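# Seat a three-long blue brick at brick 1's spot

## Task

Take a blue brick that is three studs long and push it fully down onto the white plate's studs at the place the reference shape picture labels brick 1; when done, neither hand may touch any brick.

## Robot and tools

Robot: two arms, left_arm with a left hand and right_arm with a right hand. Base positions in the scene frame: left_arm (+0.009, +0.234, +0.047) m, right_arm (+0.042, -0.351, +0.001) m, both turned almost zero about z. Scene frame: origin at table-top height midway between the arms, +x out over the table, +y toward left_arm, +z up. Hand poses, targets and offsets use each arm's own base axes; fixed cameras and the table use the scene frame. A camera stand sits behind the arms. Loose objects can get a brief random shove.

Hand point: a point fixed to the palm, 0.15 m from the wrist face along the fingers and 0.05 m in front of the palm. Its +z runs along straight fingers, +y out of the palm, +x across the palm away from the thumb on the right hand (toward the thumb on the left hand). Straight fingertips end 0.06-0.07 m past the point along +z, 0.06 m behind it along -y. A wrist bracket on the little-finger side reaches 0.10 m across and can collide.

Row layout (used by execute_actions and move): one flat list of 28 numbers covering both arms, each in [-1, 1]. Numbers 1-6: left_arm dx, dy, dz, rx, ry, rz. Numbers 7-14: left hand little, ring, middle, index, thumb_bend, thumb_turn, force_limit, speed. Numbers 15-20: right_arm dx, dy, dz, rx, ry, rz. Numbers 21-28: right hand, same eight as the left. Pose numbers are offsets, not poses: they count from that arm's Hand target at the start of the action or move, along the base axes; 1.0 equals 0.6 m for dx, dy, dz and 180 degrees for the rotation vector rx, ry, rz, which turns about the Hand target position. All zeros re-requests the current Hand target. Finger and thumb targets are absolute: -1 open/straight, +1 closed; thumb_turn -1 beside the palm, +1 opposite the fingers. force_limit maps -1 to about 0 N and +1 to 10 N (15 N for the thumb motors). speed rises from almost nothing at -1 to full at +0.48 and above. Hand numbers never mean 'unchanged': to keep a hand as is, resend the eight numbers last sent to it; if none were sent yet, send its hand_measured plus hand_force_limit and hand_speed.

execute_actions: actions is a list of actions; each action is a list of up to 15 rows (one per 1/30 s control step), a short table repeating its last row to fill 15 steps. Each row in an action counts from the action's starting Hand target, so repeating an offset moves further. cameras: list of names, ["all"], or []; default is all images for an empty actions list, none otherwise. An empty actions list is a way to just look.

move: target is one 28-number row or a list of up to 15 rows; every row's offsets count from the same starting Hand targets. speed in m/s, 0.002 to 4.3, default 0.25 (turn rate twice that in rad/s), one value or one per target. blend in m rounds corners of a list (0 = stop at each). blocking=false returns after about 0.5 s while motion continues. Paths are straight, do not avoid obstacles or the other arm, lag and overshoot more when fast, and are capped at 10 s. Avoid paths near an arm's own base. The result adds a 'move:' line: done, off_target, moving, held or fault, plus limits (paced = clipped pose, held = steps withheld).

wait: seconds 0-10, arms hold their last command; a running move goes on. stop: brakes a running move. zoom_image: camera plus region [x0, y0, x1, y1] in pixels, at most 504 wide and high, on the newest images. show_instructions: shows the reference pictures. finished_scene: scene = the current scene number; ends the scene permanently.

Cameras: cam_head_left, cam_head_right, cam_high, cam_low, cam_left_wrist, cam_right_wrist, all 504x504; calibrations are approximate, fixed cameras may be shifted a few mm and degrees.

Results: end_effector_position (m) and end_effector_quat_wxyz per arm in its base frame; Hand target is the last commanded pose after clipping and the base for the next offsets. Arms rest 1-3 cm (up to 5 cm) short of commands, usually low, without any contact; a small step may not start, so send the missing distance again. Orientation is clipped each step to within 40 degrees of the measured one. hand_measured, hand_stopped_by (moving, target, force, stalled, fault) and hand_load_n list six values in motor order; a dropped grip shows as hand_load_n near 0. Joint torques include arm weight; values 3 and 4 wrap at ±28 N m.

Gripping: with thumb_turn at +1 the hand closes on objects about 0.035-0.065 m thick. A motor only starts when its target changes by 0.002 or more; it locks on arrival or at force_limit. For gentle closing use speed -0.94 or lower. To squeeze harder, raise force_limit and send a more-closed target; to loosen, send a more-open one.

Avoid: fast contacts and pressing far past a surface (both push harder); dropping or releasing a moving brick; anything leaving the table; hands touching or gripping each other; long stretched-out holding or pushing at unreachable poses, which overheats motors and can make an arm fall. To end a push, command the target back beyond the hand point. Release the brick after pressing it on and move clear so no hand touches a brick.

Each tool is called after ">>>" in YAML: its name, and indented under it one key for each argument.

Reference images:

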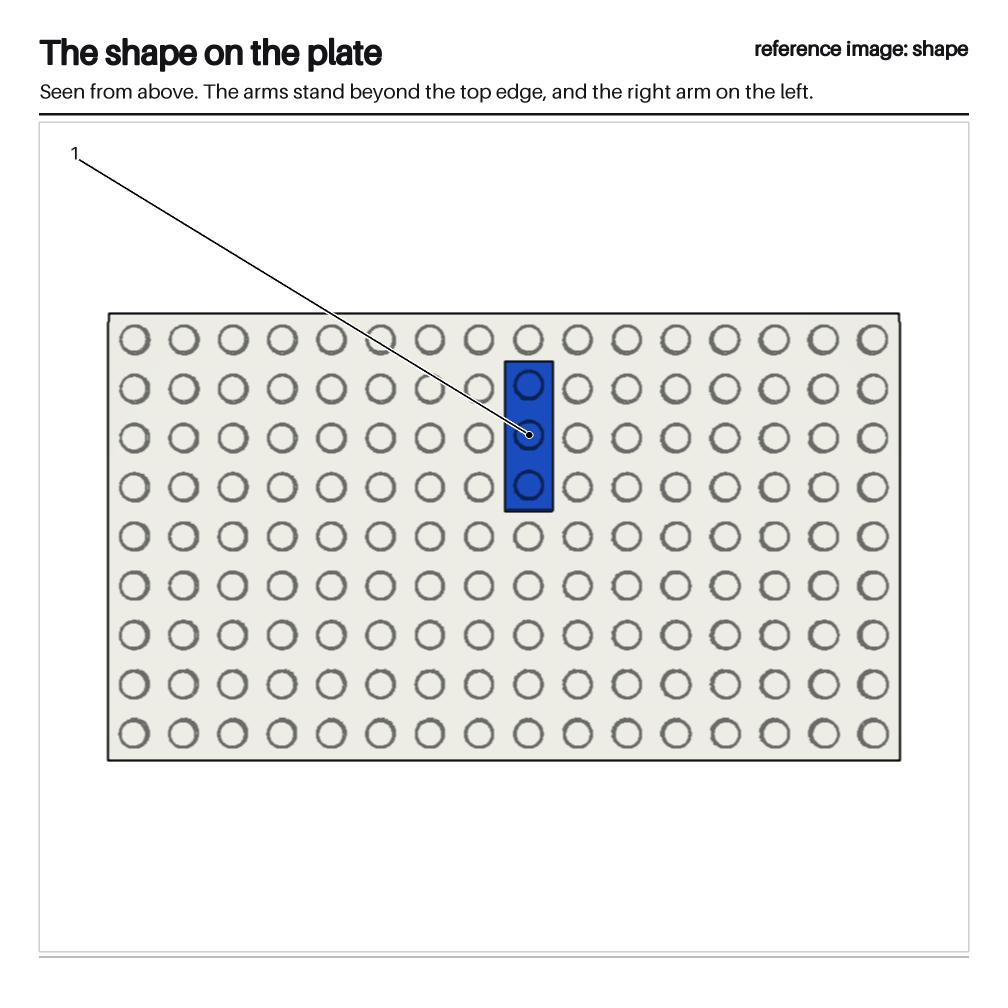

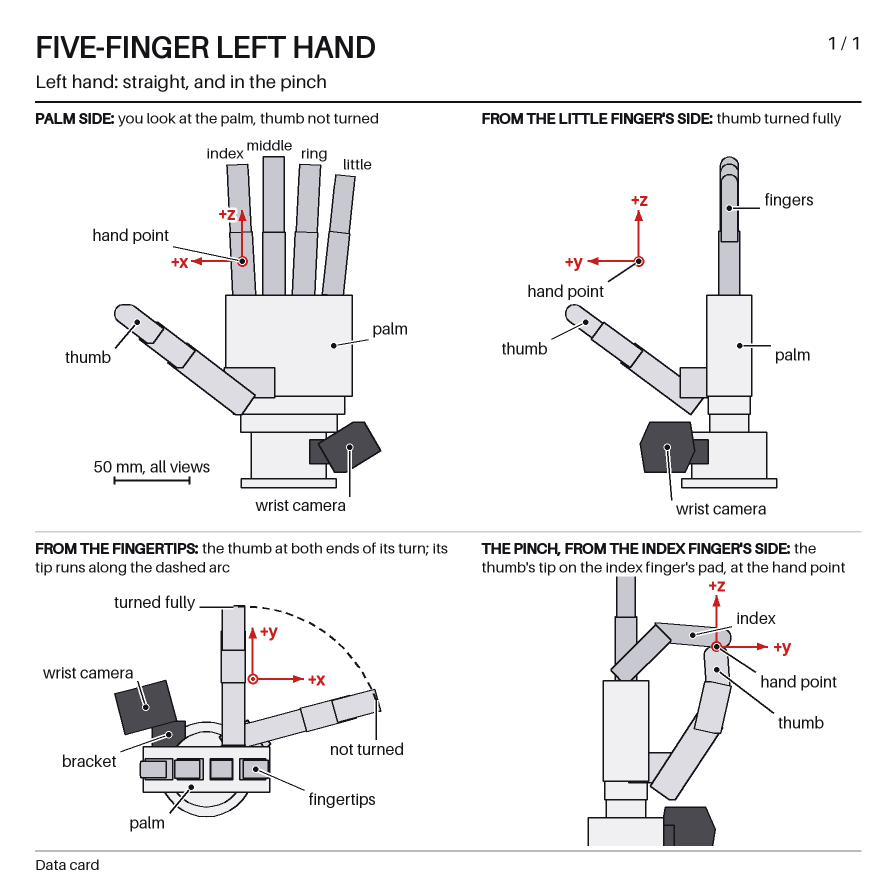

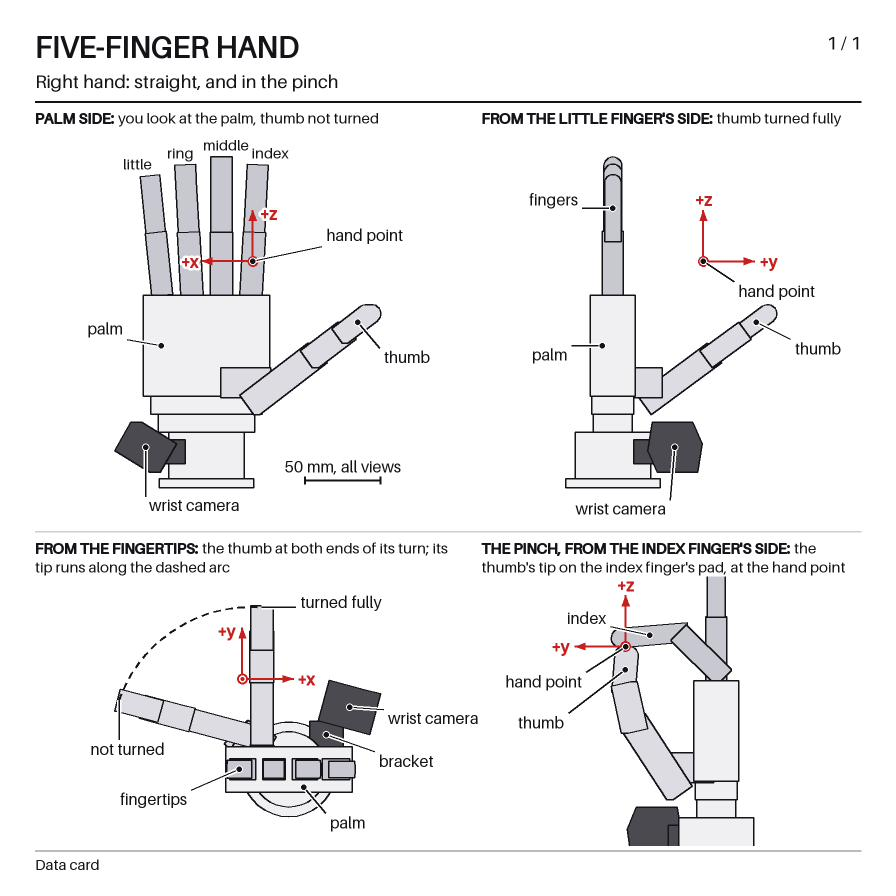

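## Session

>>> execute_actions:
  actions: []

>>> zoom_image:
  camera: "cam_head_right"
  region: [280, 310, 480, 510]

Scene clock: 0.00 s.
left_arm: end_effector_position=(+0.5663, -0.1856, +0.0842) hand_measured=(-1.000, -1.000, -1.000, -1.000, -1.000, -1.000) hand_load_n=(+0.0, +0.0, +0.0, +0.5, +0.0, +0.0) hand_stopped_by=(target, target, target, target, target, target) hand_force_limit=0.00 hand_speed=-0.80 end_effector_quat_wxyz=(-0.130, +0.936, -0.295, +0.139) | right_arm: end_effector_position=(+0.6258, +0.1428, +0.2100) hand_measured=(-1.000, -1.000, -1.000, -1.000, -1.000, -1.000) hand_load_n=(+0.0, +0.0, +0.0, +0.0, +0.0, +0.0) hand_stopped_by=(target, target, target, target, target, target) hand_force_limit=0.00 hand_speed=-0.80 end_effector_quat_wxyz=(-0.016, +0.920, +0.390, +0.029)
Joint positions: left_arm=[-0.288 1.745 1.363 -0.899 -0.252 -1.211] | right_arm=[0.32 2.006 2.098 -1.607 -0.036 -2.052]
Joint velocities: within noise
Joint torques (N m): no reading
Heat: left arm: hottest elbow 27 °C; right arm: hottest elbow 35 °C.
Hand target: left_arm +0.5746, -0.1880, +0.0915; -0.130, +0.935, -0.294, +0.148 | right_arm +0.6308, +0.1444, +0.2165; -0.015, +0.920, +0.390, +0.038
camera_calibration:
cam_left_wrist: T_world_to_cam=[[0.72075, 0.608588, 0.331874, -0.319345], [0.43354, -0.769324, 0.469236, -0.415577], [0.540891, -0.194321, -0.818338, -0.159375], [0, 0, 0, 1]] pos_world=[0.496542, -0.156334, 0.170564]
cam_right_wrist: T_world_to_cam=[[0.890745, -0.453541, -0.0295769, -0.483035], [-0.388641, -0.793792, 0.467817, 0.257009], [-0.235652, -0.405211, -0.88333, 0.503657], [0, 0, 0, 1]] pos_world=[0.648833, 0.189022, 0.310376]

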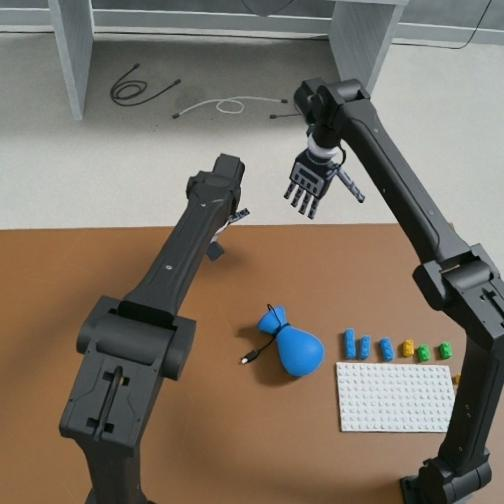

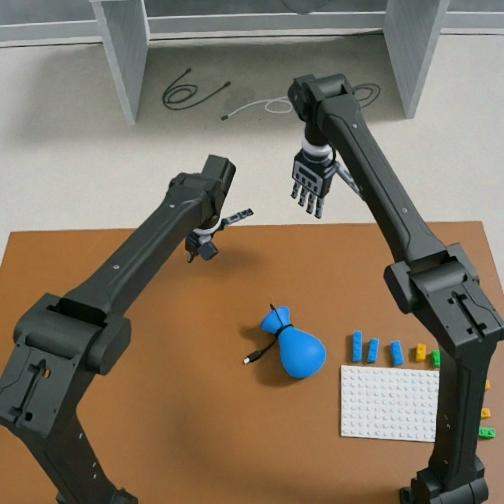

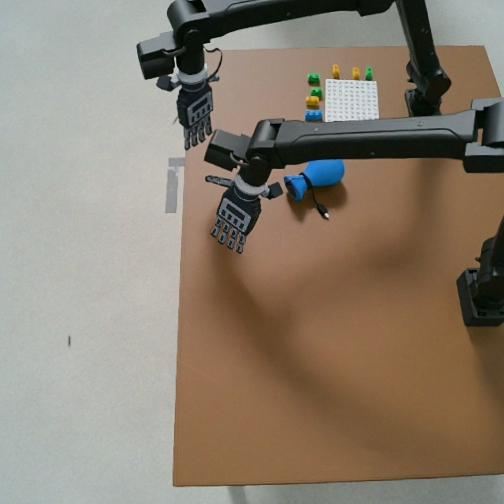

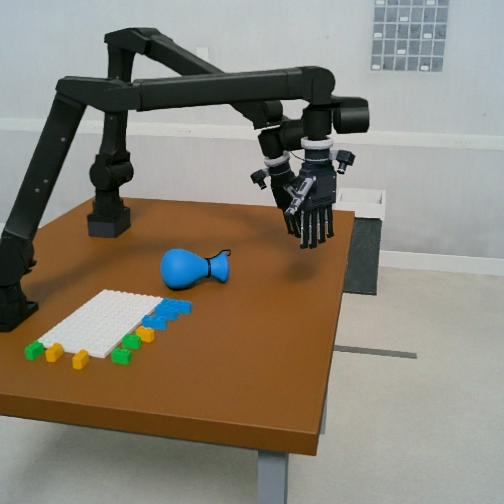

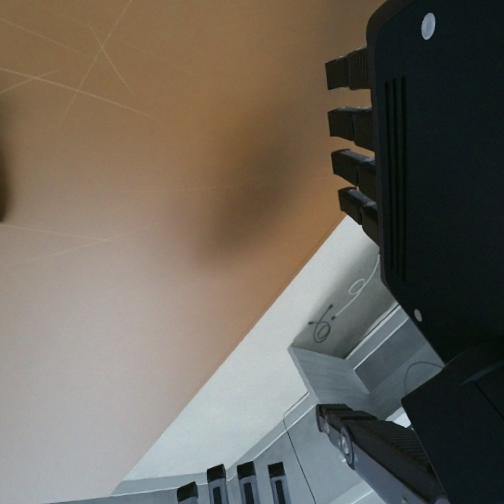

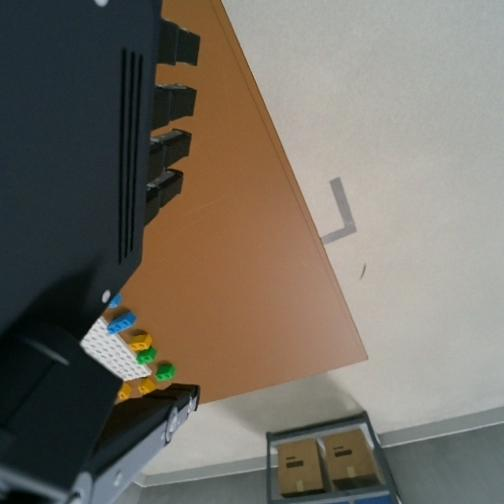

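Invalid region (280, 310, 480, 510): it reaches outside that camera's 504x504 image.

>>> zoom_image:
  camera: "cam_head_right"
  region: [330, 320, 450, 440]

>>> zoom_image:
  camera: "cam_head_left"
  region: [330, 320, 470, 460]

Scaled by 4.200 from the camera's 504x504 image, which has a finer 720x720 frame.

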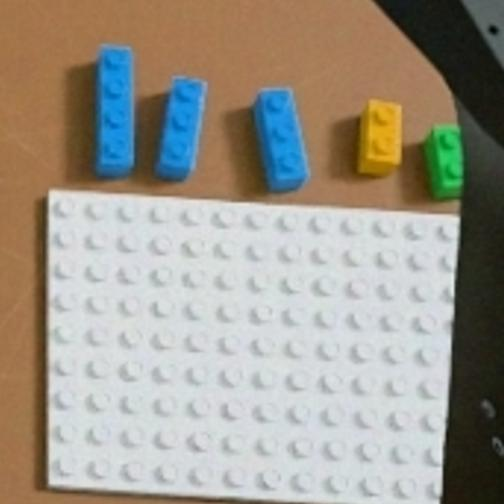

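Scaled by 3.600 from the camera's 504x504 image, which has a finer 720x720 frame.

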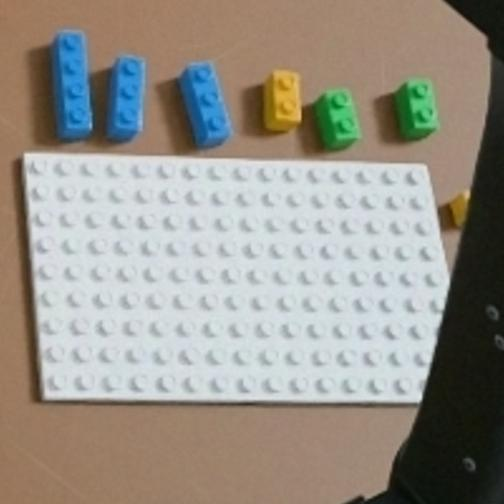

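>>> move:
  target: [-0.141,-0.137,0.181,0.0057,-0.115,-0.372,1,1,0.12,0.17,-0.62,1,0,0,-0.3,-0.8236,0.139,0,0,-0.282,-1,-1,-1,-1,-1,-1,0,-0.8]
  speed: 0.4
  cameras: ["cam_head_right","cam_head_left","cam_high"]

Scene clock: 9.83 s.
left_arm: end_effector_position=(+0.4883, -0.2627, +0.1874) hand_measured=(+1.000, +1.000, +0.120, +0.170, -0.620, +1.000) hand_load_n=(+0.0, +0.0, +0.0, +0.0, +0.0, +0.0) hand_stopped_by=(target, target, target, target, target, target) hand_force_limit=0.00 hand_speed=0.00 end_effector_quat_wxyz=(+0.076, -0.594, +0.728, -0.335) | right_arm: end_effector_position=(+0.4386, -0.3470, +0.2926) hand_measured=(-1.000, -1.000, -1.000, -1.000, -1.000, -1.000) hand_load_n=(+0.0, +0.0, +0.0, +0.0, +0.0, +0.0) hand_stopped_by=(target, target, target, target, target, target) hand_force_limit=0.00 hand_speed=-0.80 end_effector_quat_wxyz=(+0.003, +0.998, -0.054, +0.037)
Joint positions: left_arm=[-0.346 1.491 1.242 -0.647 0.203 -0.215] | right_arm=[-0.558 1.773 1.969 -1.699 -0.031 -2.02]
Joint torques (N m): left_arm=[0.91 -12.16 7.94 2.13 0.17 0.15] | right_arm=[0.56 -14.68 12.31 0.27 0.01 -0.2]
Heat: left arm: hottest elbow 29 °C; right arm: hottest elbow 35 °C.
Hand target: left_arm +0.4900, -0.2703, +0.2001; +0.083, -0.578, +0.733, -0.348 | right_arm +0.4508, -0.3498, +0.3001; +0.003, +0.998, -0.042, +0.041
Off the commanded pose: left_arm 0.015 m, 3 deg | right_arm 0.015 m, 1 deg.
joint sent to its limit (right arm) — joint 4 (wrist pitch), lower limit. The joint targets still meet the commanded pose.
move: off_target (left_arm, right_arm)
Images, in order (width x height): cam_head_left 504x504, cam_head_right 504x504, cam_high 504x504.

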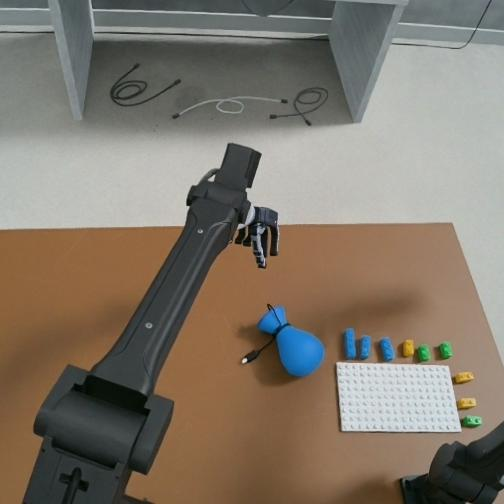

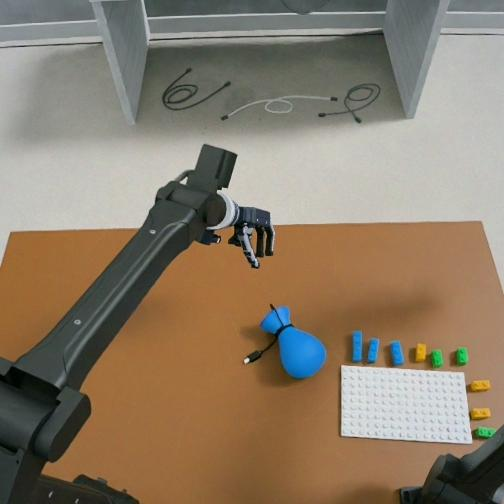

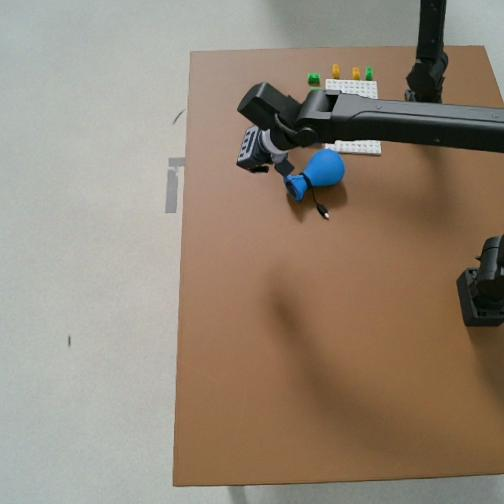

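>>> zoom_image:
  camera: "cam_head_right"
  region: [330, 320, 490, 480]

>>> move:
  target: [-0.205,-0.483,-0.2,0.0057,-0.115,-0.336,1,1,0.12,0.17,-0.62,1,0,0,-0.46,-0.21,0,0,0,-0.15,-1,-1,-1,-1,-1,-1,0,-0.8]
  speed: 0.35
  cameras: ["cam_head_right","cam_low","cam_left_wrist"]

>>> zoom_image:
  camera: "cam_left_wrist"
  region: [60, 60, 312, 312]

>>> zoom_image:
  camera: "cam_low"
  region: [110, 230, 210, 330]

Scaled by 3.150 from the camera's 504x504 image, which has a finer 720x720 frame.

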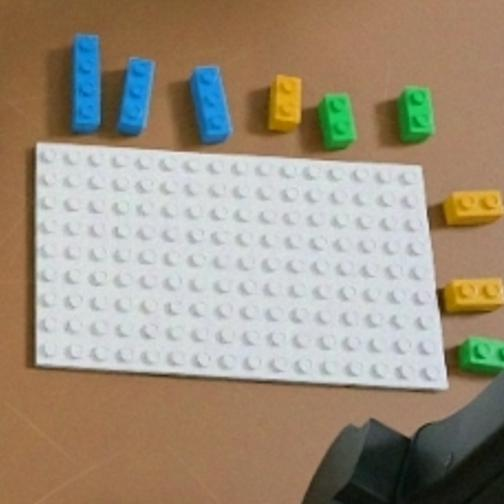

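Scene clock: 13.13 s.
left_arm: end_effector_position=(+0.3566, -0.5456, +0.0747) hand_measured=(+1.000, +1.000, +0.120, +0.170, -0.620, +1.000) hand_load_n=(+0.0, +0.0, +0.0, +0.0, +0.0, +0.0) hand_stopped_by=(target, target, target, target, target, target) hand_force_limit=0.00 hand_speed=0.00 end_effector_quat_wxyz=(+0.019, -0.075, +0.903, -0.422) | right_arm: end_effector_position=(+0.1760, -0.4735, +0.2917) hand_measured=(-1.000, -1.000, -1.000, -1.000, -1.000, -1.000) hand_load_n=(+0.0, +0.0, -0.5, -0.5, +0.0, +0.0) hand_stopped_by=(target, target, target, target, target, target) hand_force_limit=0.00 hand_speed=-0.80 end_effector_quat_wxyz=(+0.006, +0.956, -0.292, +0.027)
Joint positions: left_arm=[-0.855 1.828 1.332 -0.295 0.438 0.368] | right_arm=[-1.092 1.623 1.771 -1.673 -0.031 -2.069]
Joint torques (N m): left_arm=[1.2 -13.74 9.74 1.65 0.27 0.22] | right_arm=[-0.09 -15.09 8.57 0.85 0.11 -0.19]
Heat: left arm: hottest elbow 30 °C; right arm: hottest elbow 36 °C.
Hand target: left_arm +0.3669, -0.5601, +0.0799; +0.026, -0.063, +0.900, -0.430 | right_arm +0.1749, -0.4759, +0.2999; +0.012, +0.961, -0.274, +0.039
Off the commanded pose: left_arm 0.019 m, 2 deg | right_arm 0.009 m, 3 deg.
joint sent to its limit (right arm) — joint 6 (wrist roll), lower limit. The joint targets still meet the commanded pose.
move: off_target (left_arm, right_arm)
camera_calibration:
cam_left_wrist: T_world_to_cam=[[-0.148542, -0.674618, 0.723067, -0.365319], [-0.938013, 0.327661, 0.113007, 0.517058], [-0.313158, -0.661459, -0.681472, -0.0842271], [0, 0, 0, 1]] pos_world=[0.404365, -0.471583, 0.148321]
Images, in order (width x height): cam_head_right 504x504, cam_low 504x504, cam_left_wrist 504x504.

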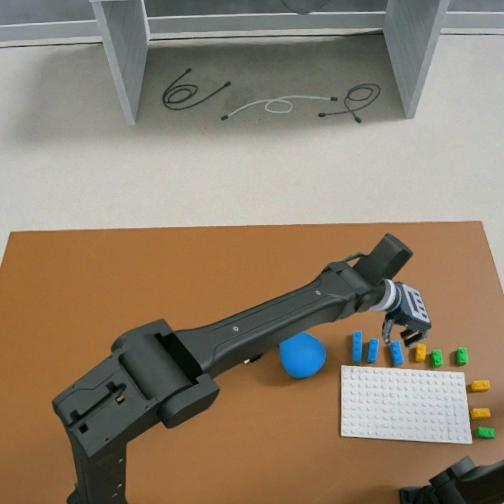

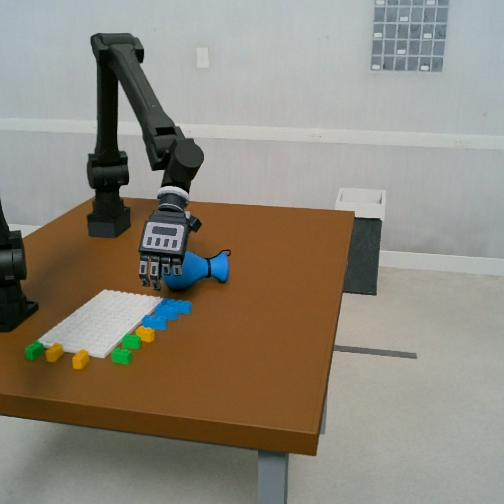

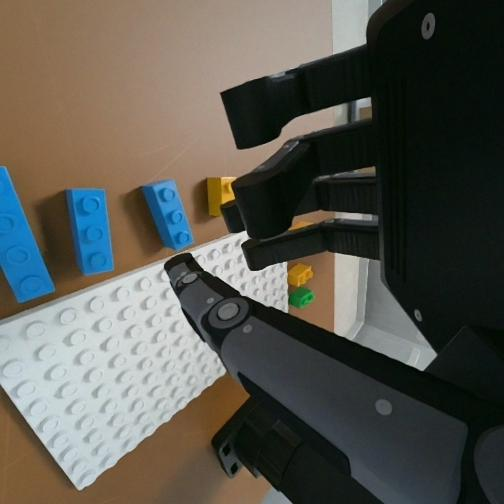

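Scaled by 2.000 from the camera's 504x504 image, which has a finer 720x720 frame.

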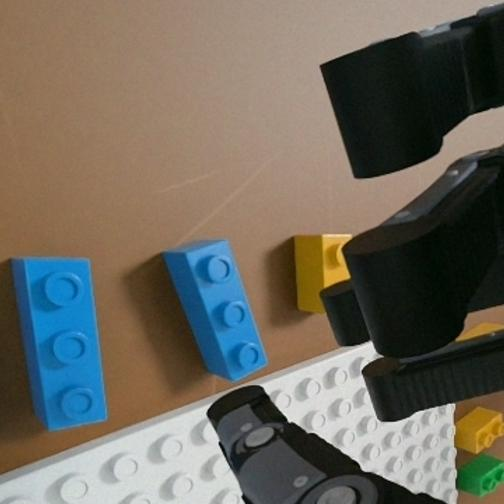

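Scaled by 5.040 from the camera's 504x504 image, which has a finer 720x720 frame.

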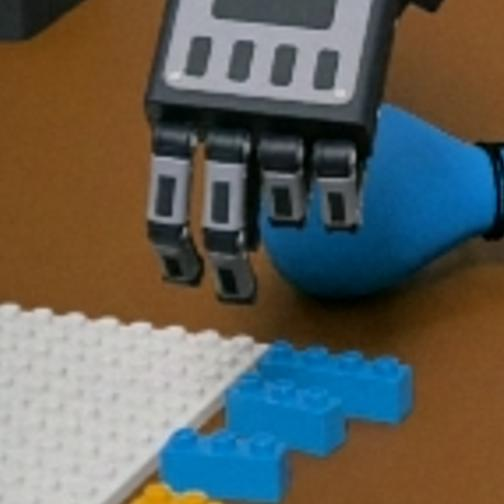

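>>> move:
  target: [-0.009,-0.0217,-0.0907,0,0,0,1,1,0.12,0.17,-0.62,1,0,0,0,0,0,0,0,0,-1,-1,-1,-1,-1,-1,0,-0.8]
  speed: 0.12
  cameras: ["cam_low","cam_left_wrist"]

>>> zoom_image:
  camera: "cam_left_wrist"
  region: [100, 140, 300, 340]

>>> zoom_image:
  camera: "cam_low"
  region: [120, 250, 200, 330]

Scene clock: 16.63 s.
left_arm: end_effector_position=(+0.3629, -0.5610, +0.0294) hand_measured=(+1.000, +1.000, +0.120, +0.170, -0.620, +1.000) hand_load_n=(+0.0, +0.0, +0.0, +0.0, +0.0, +0.5) hand_stopped_by=(target, target, target, target, target, target) hand_force_limit=0.00 hand_speed=0.00 end_effector_quat_wxyz=(+0.024, -0.070, +0.902, -0.425) | right_arm: end_effector_position=(+0.1760, -0.4735, +0.2917) hand_measured=(-1.000, -1.000, -1.000, -1.000, -1.000, -1.000) hand_load_n=(+0.0, +0.0, +0.0, +0.0, +0.0, +0.0) hand_stopped_by=(target, target, target, target, target, target) hand_force_limit=0.00 hand_speed=-0.80 end_effector_quat_wxyz=(+0.006, +0.956, -0.292, +0.027)
Joint positions: left_arm=[-0.865 1.92 1.332 -0.19 0.43 0.369] | right_arm=[-1.092 1.623 1.771 -1.673 -0.031 -2.069]
Joint torques (N m): left_arm=[0.79 -14.68 7.23 2.61 0.05 0.08] | right_arm=[-0.21 -15.09 8.53 0.84 0.1 -0.19]
Heat: left arm: hottest elbow 30 °C; right arm: hottest elbow 36 °C.
Hand target: left_arm +0.3616, -0.5730, +0.0254; +0.026, -0.063, +0.900, -0.430 | right_arm +0.1749, -0.4759, +0.2999; +0.012, +0.961, -0.274, +0.039
Off the commanded pose: left_arm 0.013 m, 1 deg | right_arm 0.009 m, 3 deg.
joint sent to its limit (right arm) — joint 6 (wrist roll), lower limit. The joint targets still meet the commanded pose.
move: off_target (left_arm, right_arm)
camera_calibration:
cam_left_wrist: T_world_to_cam=[[-0.161563, -0.669644, 0.724896, -0.334547], [-0.937861, 0.332772, 0.09838, 0.536402], [-0.307105, -0.663958, -0.681797, -0.126894], [0, 0, 0, 1]] pos_world=[0.410051, -0.486779, 0.103225]
Images, in order (width x height): cam_low 504x504, cam_left_wrist 504x504.

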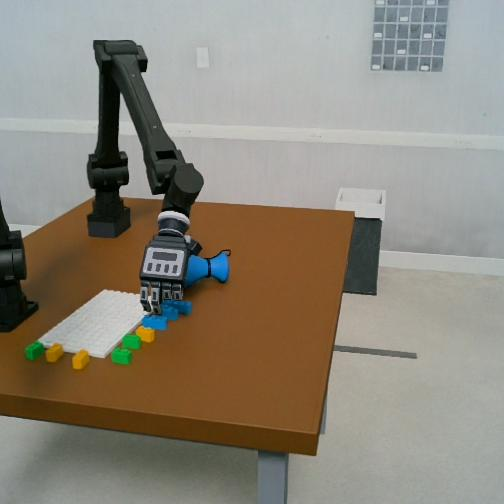

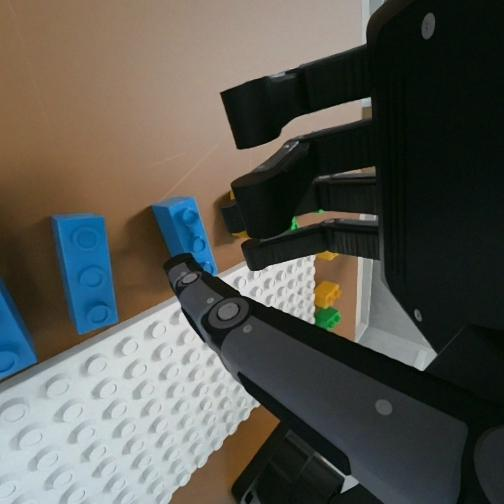

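Scaled by 2.520 from the camera's 504x504 image, which has a finer 720x720 frame.

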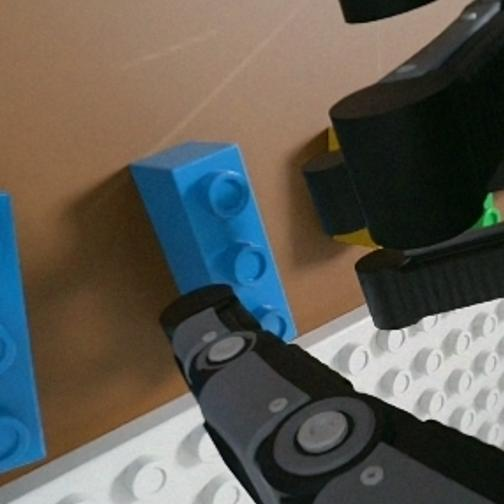

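Scaled by 6.300 from the camera's 504x504 image, which has a finer 720x720 frame.

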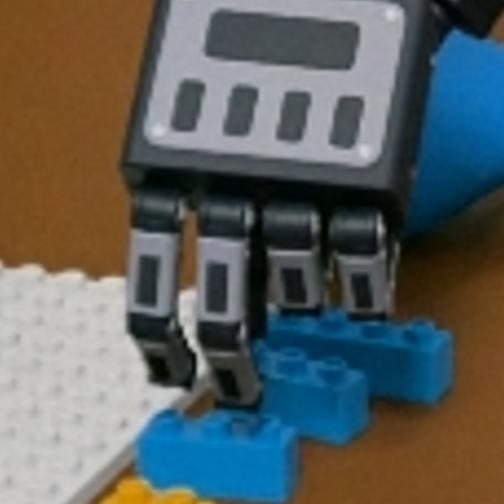

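>>> move:
  target: [-0.0035,-0.0002,-0.0532,0,0,0,1,1,0.05,0.1,-0.8,1,0,0,0,0,0,0,0,0,-1,-1,-1,-1,-1,-1,0,-0.8]
  speed: 0.08
  cameras: ["cam_low","cam_left_wrist"]

>>> zoom_image:
  camera: "cam_left_wrist"
  region: [100, 140, 260, 300]

>>> zoom_image:
  camera: "cam_low"
  region: [120, 250, 200, 330]

Scene clock: 24.77 s.
left_arm: end_effector_position=(+0.3657, -0.5665, +0.0049) hand_measured=(+1.000, +1.000, +0.050, +0.100, -0.800, +1.000) hand_load_n=(+0.0, +0.0, +0.0, +0.0, +0.0, +0.0) hand_stopped_by=(target, target, target, target, target, target) hand_force_limit=0.00 hand_speed=0.00 end_effector_quat_wxyz=(+0.029, -0.067, +0.900, -0.431) | right_arm: end_effector_position=(+0.1760, -0.4735, +0.2917) hand_measured=(-1.000, -1.000, -1.000, -1.000, -1.000, -1.000) hand_load_n=(+0.0, +0.0, +0.0, +0.0, +0.0, +0.0) hand_stopped_by=(target, target, target, target, target, target) hand_force_limit=0.00 hand_speed=-0.80 end_effector_quat_wxyz=(+0.006, +0.956, -0.292, +0.027)
Joint positions: left_arm=[-0.868 1.965 1.321 -0.117 0.427 0.369] | right_arm=[-1.092 1.623 1.771 -1.673 -0.031 -2.069]
Joint torques (N m): left_arm=[0.91 -14.92 5.93 2.59 0.01 0.06] | right_arm=[-0.21 -15.33 8.51 0.85 0.1 -0.19]
Heat: left arm: hottest elbow 31 °C; right arm: hottest elbow 36 °C.
Hand target: left_arm +0.3595, -0.5732, -0.0064; +0.026, -0.063, +0.900, -0.430 | right_arm +0.1749, -0.4759, +0.2999; +0.012, +0.961, -0.274, +0.039
Off the commanded pose: left_arm 0.015 m, 1 deg | right_arm 0.009 m, 3 deg.
joint sent to its limit (right arm) — joint 6 (wrist roll), lower limit. The joint targets still meet the commanded pose.
move: off_target (left_arm, right_arm)
camera_calibration:
cam_left_wrist: T_world_to_cam=[[-0.171016, -0.660889, 0.730739, -0.31157], [-0.938613, 0.334804, 0.0831349, 0.544831], [-0.299597, -0.671664, -0.677576, -0.153416], [0, 0, 0, 1]] pos_world=[0.412139, -0.491368, 0.078431]
Images, in order (width x height): cam_low 504x504, cam_left_wrist 504x504.

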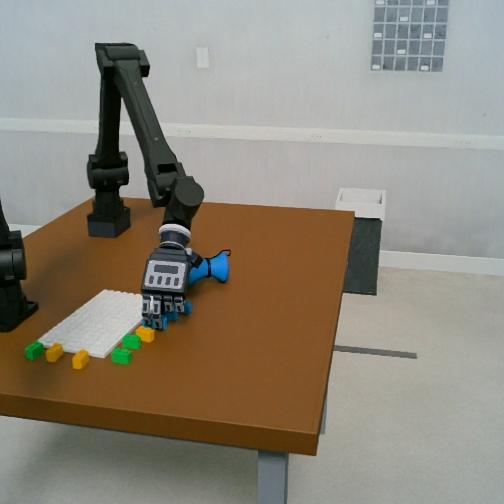

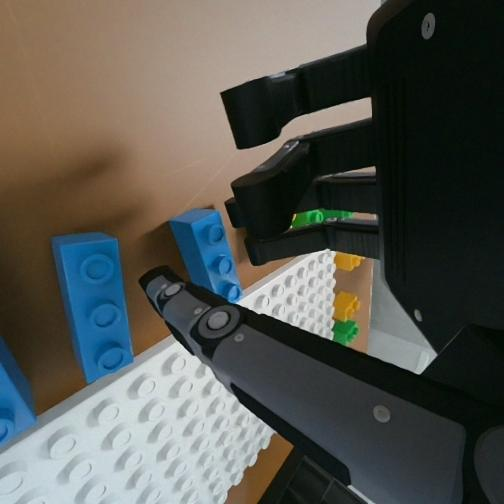

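Scaled by 3.150 from the camera's 504x504 image, which has a finer 720x720 frame.

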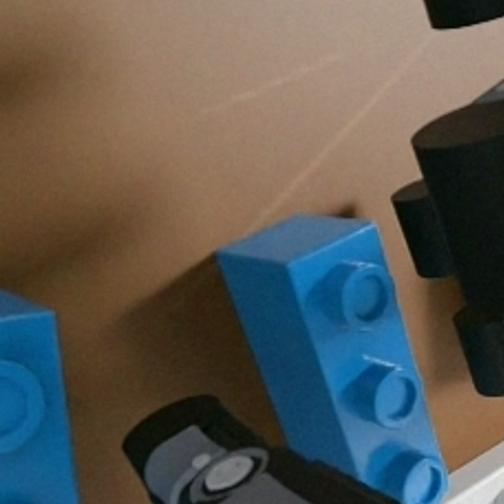

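Scaled by 6.300 from the camera's 504x504 image, which has a finer 720x720 frame.

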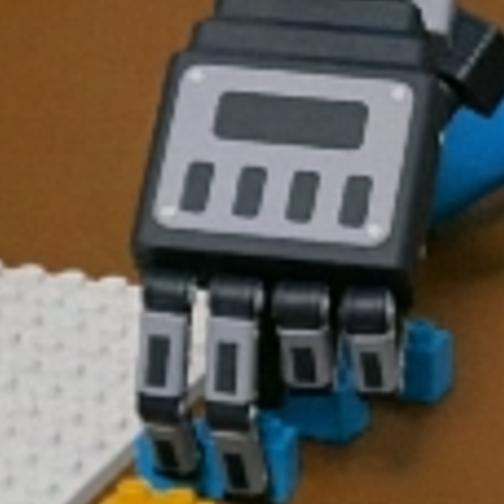

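>>> move:
  target: [0.002,-0.0037,0,0,0,-0.033,1,1,0.05,0.1,-0.8,1,0,0,0,0,0,0,0,0,-1,-1,-1,-1,-1,-1,0,-0.8]
  speed: 0.06
  cameras: ["cam_low","cam_left_wrist"]

>>> zoom_image:
  camera: "cam_left_wrist"
  region: [100, 140, 260, 300]

Scene clock: 32.03 s.
left_arm: end_effector_position=(+0.3537, -0.5659, -0.0030) hand_measured=(+1.000, +1.000, +0.050, +0.100, -0.800, +1.000) hand_load_n=(+0.0, +0.5, +0.0, +0.0, +0.0, +0.0) hand_stopped_by=(target, target, target, target, target, target) hand_force_limit=0.00 hand_speed=0.00 end_effector_quat_wxyz=(+0.003, -0.025, +0.902, -0.431) | right_arm: end_effector_position=(+0.1760, -0.4735, +0.2917) hand_measured=(-1.000, -1.000, -1.000, -1.000, -1.000, -1.000) hand_load_n=(+0.0, +0.0, +0.0, +0.0, +0.0, +0.0) hand_stopped_by=(target, target, target, target, target, target) hand_force_limit=0.00 hand_speed=-0.80 end_effector_quat_wxyz=(+0.006, +0.956, -0.292, +0.027)
Joint positions: left_arm=[-0.868 1.983 1.331 -0.147 0.504 0.44] | right_arm=[-1.092 1.623 1.771 -1.673 -0.031 -2.069]
Joint torques (N m): left_arm=[1.49 -14.1 8.65 1.42 0.3 0.24] | right_arm=[-0.15 -15.09 8.51 0.85 0.1 -0.19]
Heat: left arm: hottest elbow 32 °C; right arm: hottest elbow 36 °C.
Hand target: left_arm +0.3607, -0.5754, -0.0063; +0.004, -0.017, +0.902, -0.431 | right_arm +0.1749, -0.4759, +0.2999; +0.012, +0.961, -0.274, +0.039
Off the commanded pose: left_arm 0.012 m, 1 deg | right_arm 0.009 m, 3 deg.
joint sent to its limit (right arm) — joint 6 (wrist roll), lower limit. The joint targets still meet the commanded pose.
move: off_target (left_arm, right_arm)
camera_calibration:
cam_left_wrist: T_world_to_cam=[[-0.227432, -0.640837, 0.733214, -0.27612], [-0.900048, 0.425764, 0.0929413, 0.571826], [-0.371736, -0.63879, -0.673616, -0.117988], [0, 0, 0, 1]] pos_world=[0.408012, -0.49578, 0.0698299]
Images, in order (width x height): cam_low 504x504, cam_left_wrist 504x504.

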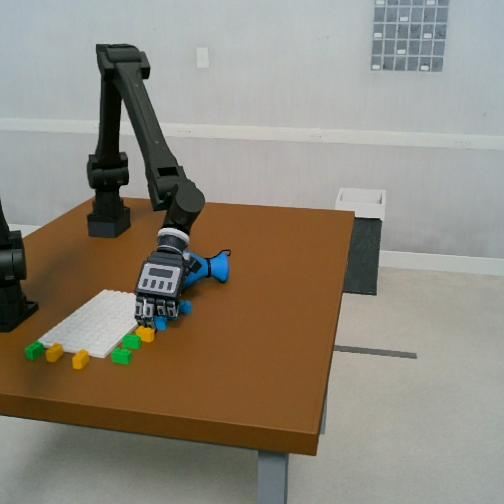

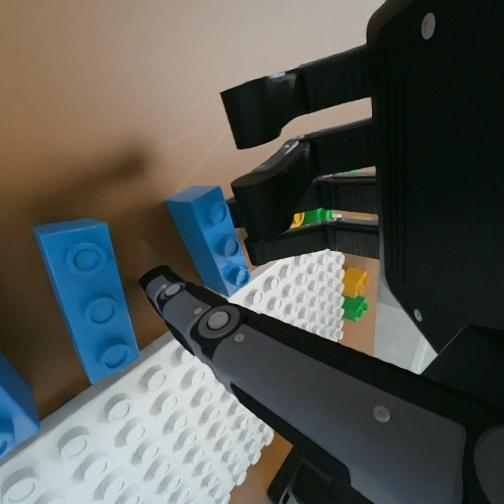

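Scaled by 3.150 from the camera's 504x504 image, which has a finer 720x720 frame.

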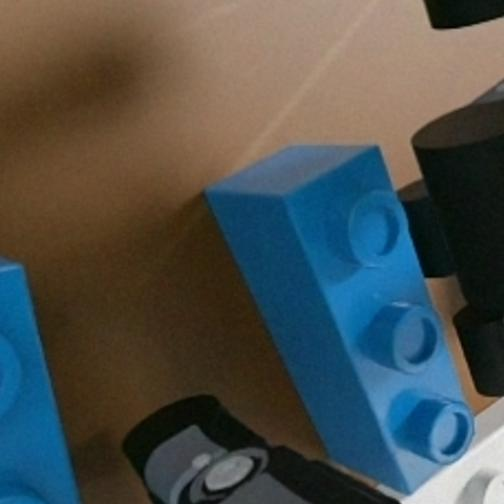

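>>> move:
  target:
    - [0,0,0.057,0,0,0,1,1,0.05,0.1,-0.8,1,0,0,0,0,0,0,0,0,-1,-1,-1,-1,-1,-1,0,-0.8]
    - [0.021,0.0135,0.05,0,0,0,1,1,0.11,0.16,-0.7,1,0,0,0,0,0,0,0,0,-1,-1,-1,-1,-1,-1,0,-0.8]
    - [0.021,0.0135,-0.0153,0,0,0,1,1,0.11,0.16,-0.7,1,0,0,0,0,0,0,0,0,-1,-1,-1,-1,-1,-1,0,-0.8]
  speed: 0.08
  cameras: ["cam_low","cam_left_wrist"]

>>> zoom_image:
  camera: "cam_left_wrist"
  region: [100, 140, 260, 300]

>>> zoom_image:
  camera: "cam_low"
  region: [120, 250, 200, 330]

Scene clock: 38.03 s.
left_arm: end_effector_position=(+0.3594, -0.5661, -0.0052) hand_measured=(+1.000, +1.000, +0.110, +0.160, -0.700, +1.000) hand_load_n=(+0.0, +0.0, -1.0, +0.0, +0.0, +0.0) hand_stopped_by=(target, target, target, target, target, target) hand_force_limit=0.00 hand_speed=0.00 end_effector_quat_wxyz=(-0.003, -0.017, +0.903, -0.429) | right_arm: end_effector_position=(+0.1760, -0.4735, +0.2917) hand_measured=(-1.000, -1.000, -1.000, -1.000, -1.000, -1.000) hand_load_n=(+0.0, +0.0, +0.0, +0.0, +0.0, +0.0) hand_stopped_by=(target, target, target, target, target, target) hand_force_limit=0.00 hand_speed=-0.80 end_effector_quat_wxyz=(+0.006, +0.956, -0.292, +0.027)
Joint positions: left_arm=[-0.858 2.001 1.358 -0.176 0.523 0.463] | right_arm=[-1.092 1.623 1.771 -1.673 -0.031 -2.069]
Joint torques (N m): left_arm=[2.55 -14.15 7.25 2.37 0.27 0.2] | right_arm=[-0.26 -15.21 8.5 0.8 0.12 -0.19]
Heat: left arm: hottest elbow 32 °C; right arm: hottest elbow 36 °C.
Hand target: left_arm +0.3734, -0.5673, -0.0154; +0.004, -0.017, +0.902, -0.431 | right_arm +0.1749, -0.4759, +0.2999; +0.012, +0.961, -0.274, +0.039
Off the commanded pose: left_arm 0.017 m, 1 deg | right_arm 0.009 m, 3 deg.
joint sent to its limit (right arm) — joint 6 (wrist roll), lower limit. The joint targets still meet the commanded pose.
move: off_target (left_arm, right_arm); target 2's new numbers were sent with left_arm's hand 0.029 m and 2 deg from that target
camera_calibration:
cam_left_wrist: T_world_to_cam=[[-0.236307, -0.640265, 0.730904, -0.269894], [-0.891406, 0.442219, 0.0991815, 0.583436], [-0.386722, -0.628095, -0.675235, -0.105998], [0, 0, 0, 1]] pos_world=[0.415309, -0.497387, 0.0678274]
Images, in order (width x height): cam_low 504x504, cam_left_wrist 504x504.

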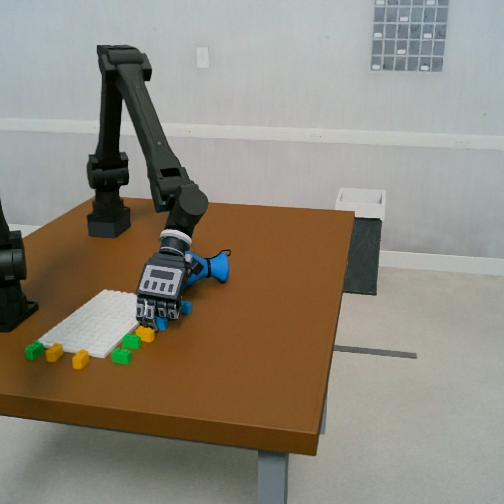

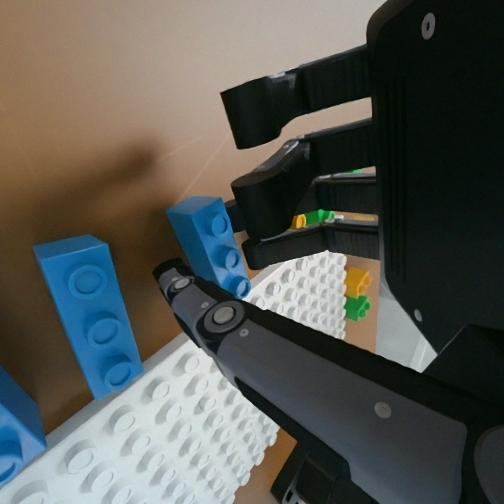

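Scaled by 3.150 from the camera's 504x504 image, which has a finer 720x720 frame.

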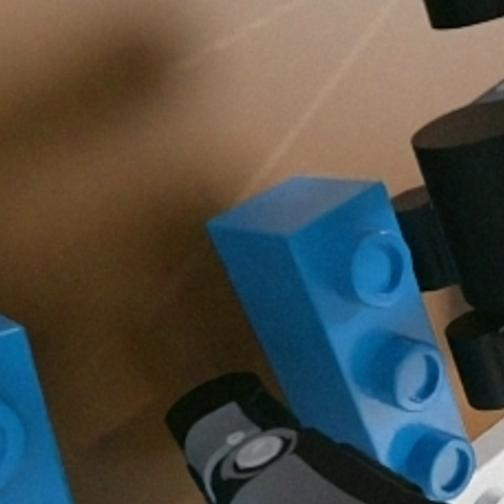

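Scaled by 6.300 from the camera's 504x504 image, which has a finer 720x720 frame.

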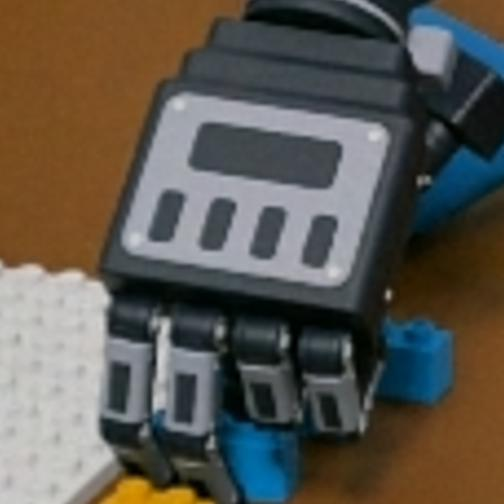

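>>> move:
  target: [0.0132,-0.0063,0.005,0,0,0,1,1,0.11,0.16,-0.7,1,0,0,0,0,0,0,0,0,-1,-1,-1,-1,-1,-1,0,-0.8]
  speed: 0.04
  cameras: ["cam_low","cam_left_wrist"]

>>> zoom_image:
  camera: "cam_left_wrist"
  region: [100, 140, 260, 300]

Scene clock: 40.17 s.
left_arm: end_effector_position=(+0.3625, -0.5681, -0.0051) hand_measured=(+1.000, +1.000, +0.110, +0.160, -0.700, +1.000) hand_load_n=(+0.0, +0.0, -1.0, +0.0, +0.0, +0.0) hand_stopped_by=(target, target, target, target, target, target) hand_force_limit=0.00 hand_speed=0.00 end_effector_quat_wxyz=(-0.003, -0.017, +0.902, -0.431) | right_arm: end_effector_position=(+0.1760, -0.4735, +0.2917) hand_measured=(-1.000, -1.000, -1.000, -1.000, -1.000, -1.000) hand_load_n=(+0.0, +0.0, +0.0, +0.0, +0.0, +0.0) hand_stopped_by=(target, target, target, target, target, target) hand_force_limit=0.00 hand_speed=-0.80 end_effector_quat_wxyz=(+0.006, +0.956, -0.292, +0.027)
Joint positions: left_arm=[-0.856 2.007 1.368 -0.176 0.527 0.463] | right_arm=[-1.092 1.623 1.771 -1.673 -0.031 -2.069]
Joint torques (N m): left_arm=[2.9 -13.92 8.66 1.51 0.19 0.26] | right_arm=[-0.09 -15.21 8.55 0.84 0.11 -0.19]
Heat: left arm: hottest elbow 32 °C; right arm: hottest elbow 36 °C.
Hand target: left_arm +0.3812, -0.5711, -0.0126; +0.004, -0.017, +0.902, -0.431 | right_arm +0.1749, -0.4759, +0.2999; +0.012, +0.961, -0.274, +0.039
Off the commanded pose: left_arm 0.020 m, 1 deg | right_arm 0.009 m, 3 deg.
joint sent to its limit (right arm) — joint 6 (wrist roll), lower limit. The joint targets still meet the commanded pose.
move: off_target (left_arm, right_arm)
camera_calibration:
cam_left_wrist: T_world_to_cam=[[-0.236214, -0.637217, 0.733592, -0.268705], [-0.891376, 0.442658, 0.0974848, 0.587389], [-0.38685, -0.630879, -0.672561, -0.107544], [0, 0, 0, 1]] pos_world=[0.418509, -0.499083, 0.067529]
Images, in order (width x height): cam_low 504x504, cam_left_wrist 504x504.

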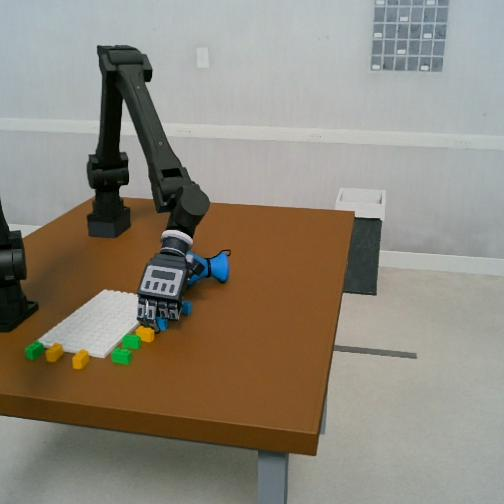

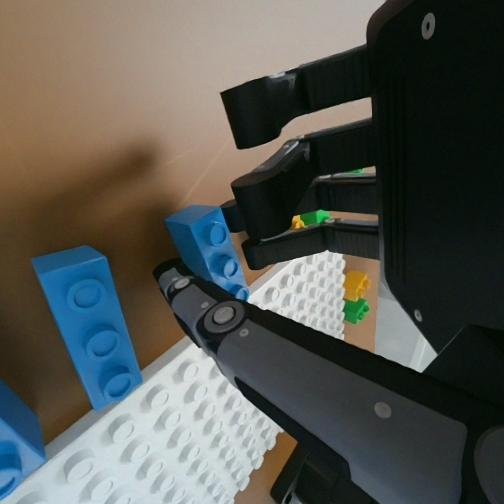

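Scaled by 3.150 from the camera's 504x504 image, which has a finer 720x720 frame.

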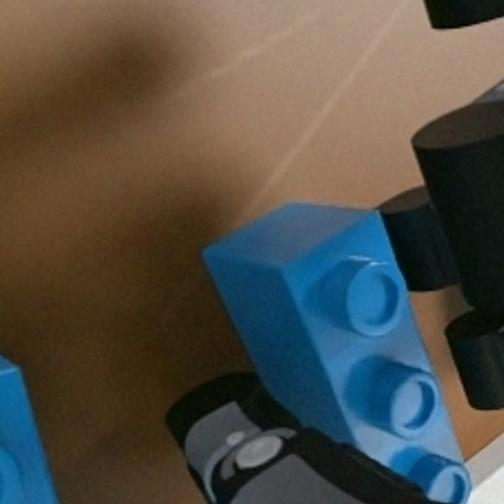

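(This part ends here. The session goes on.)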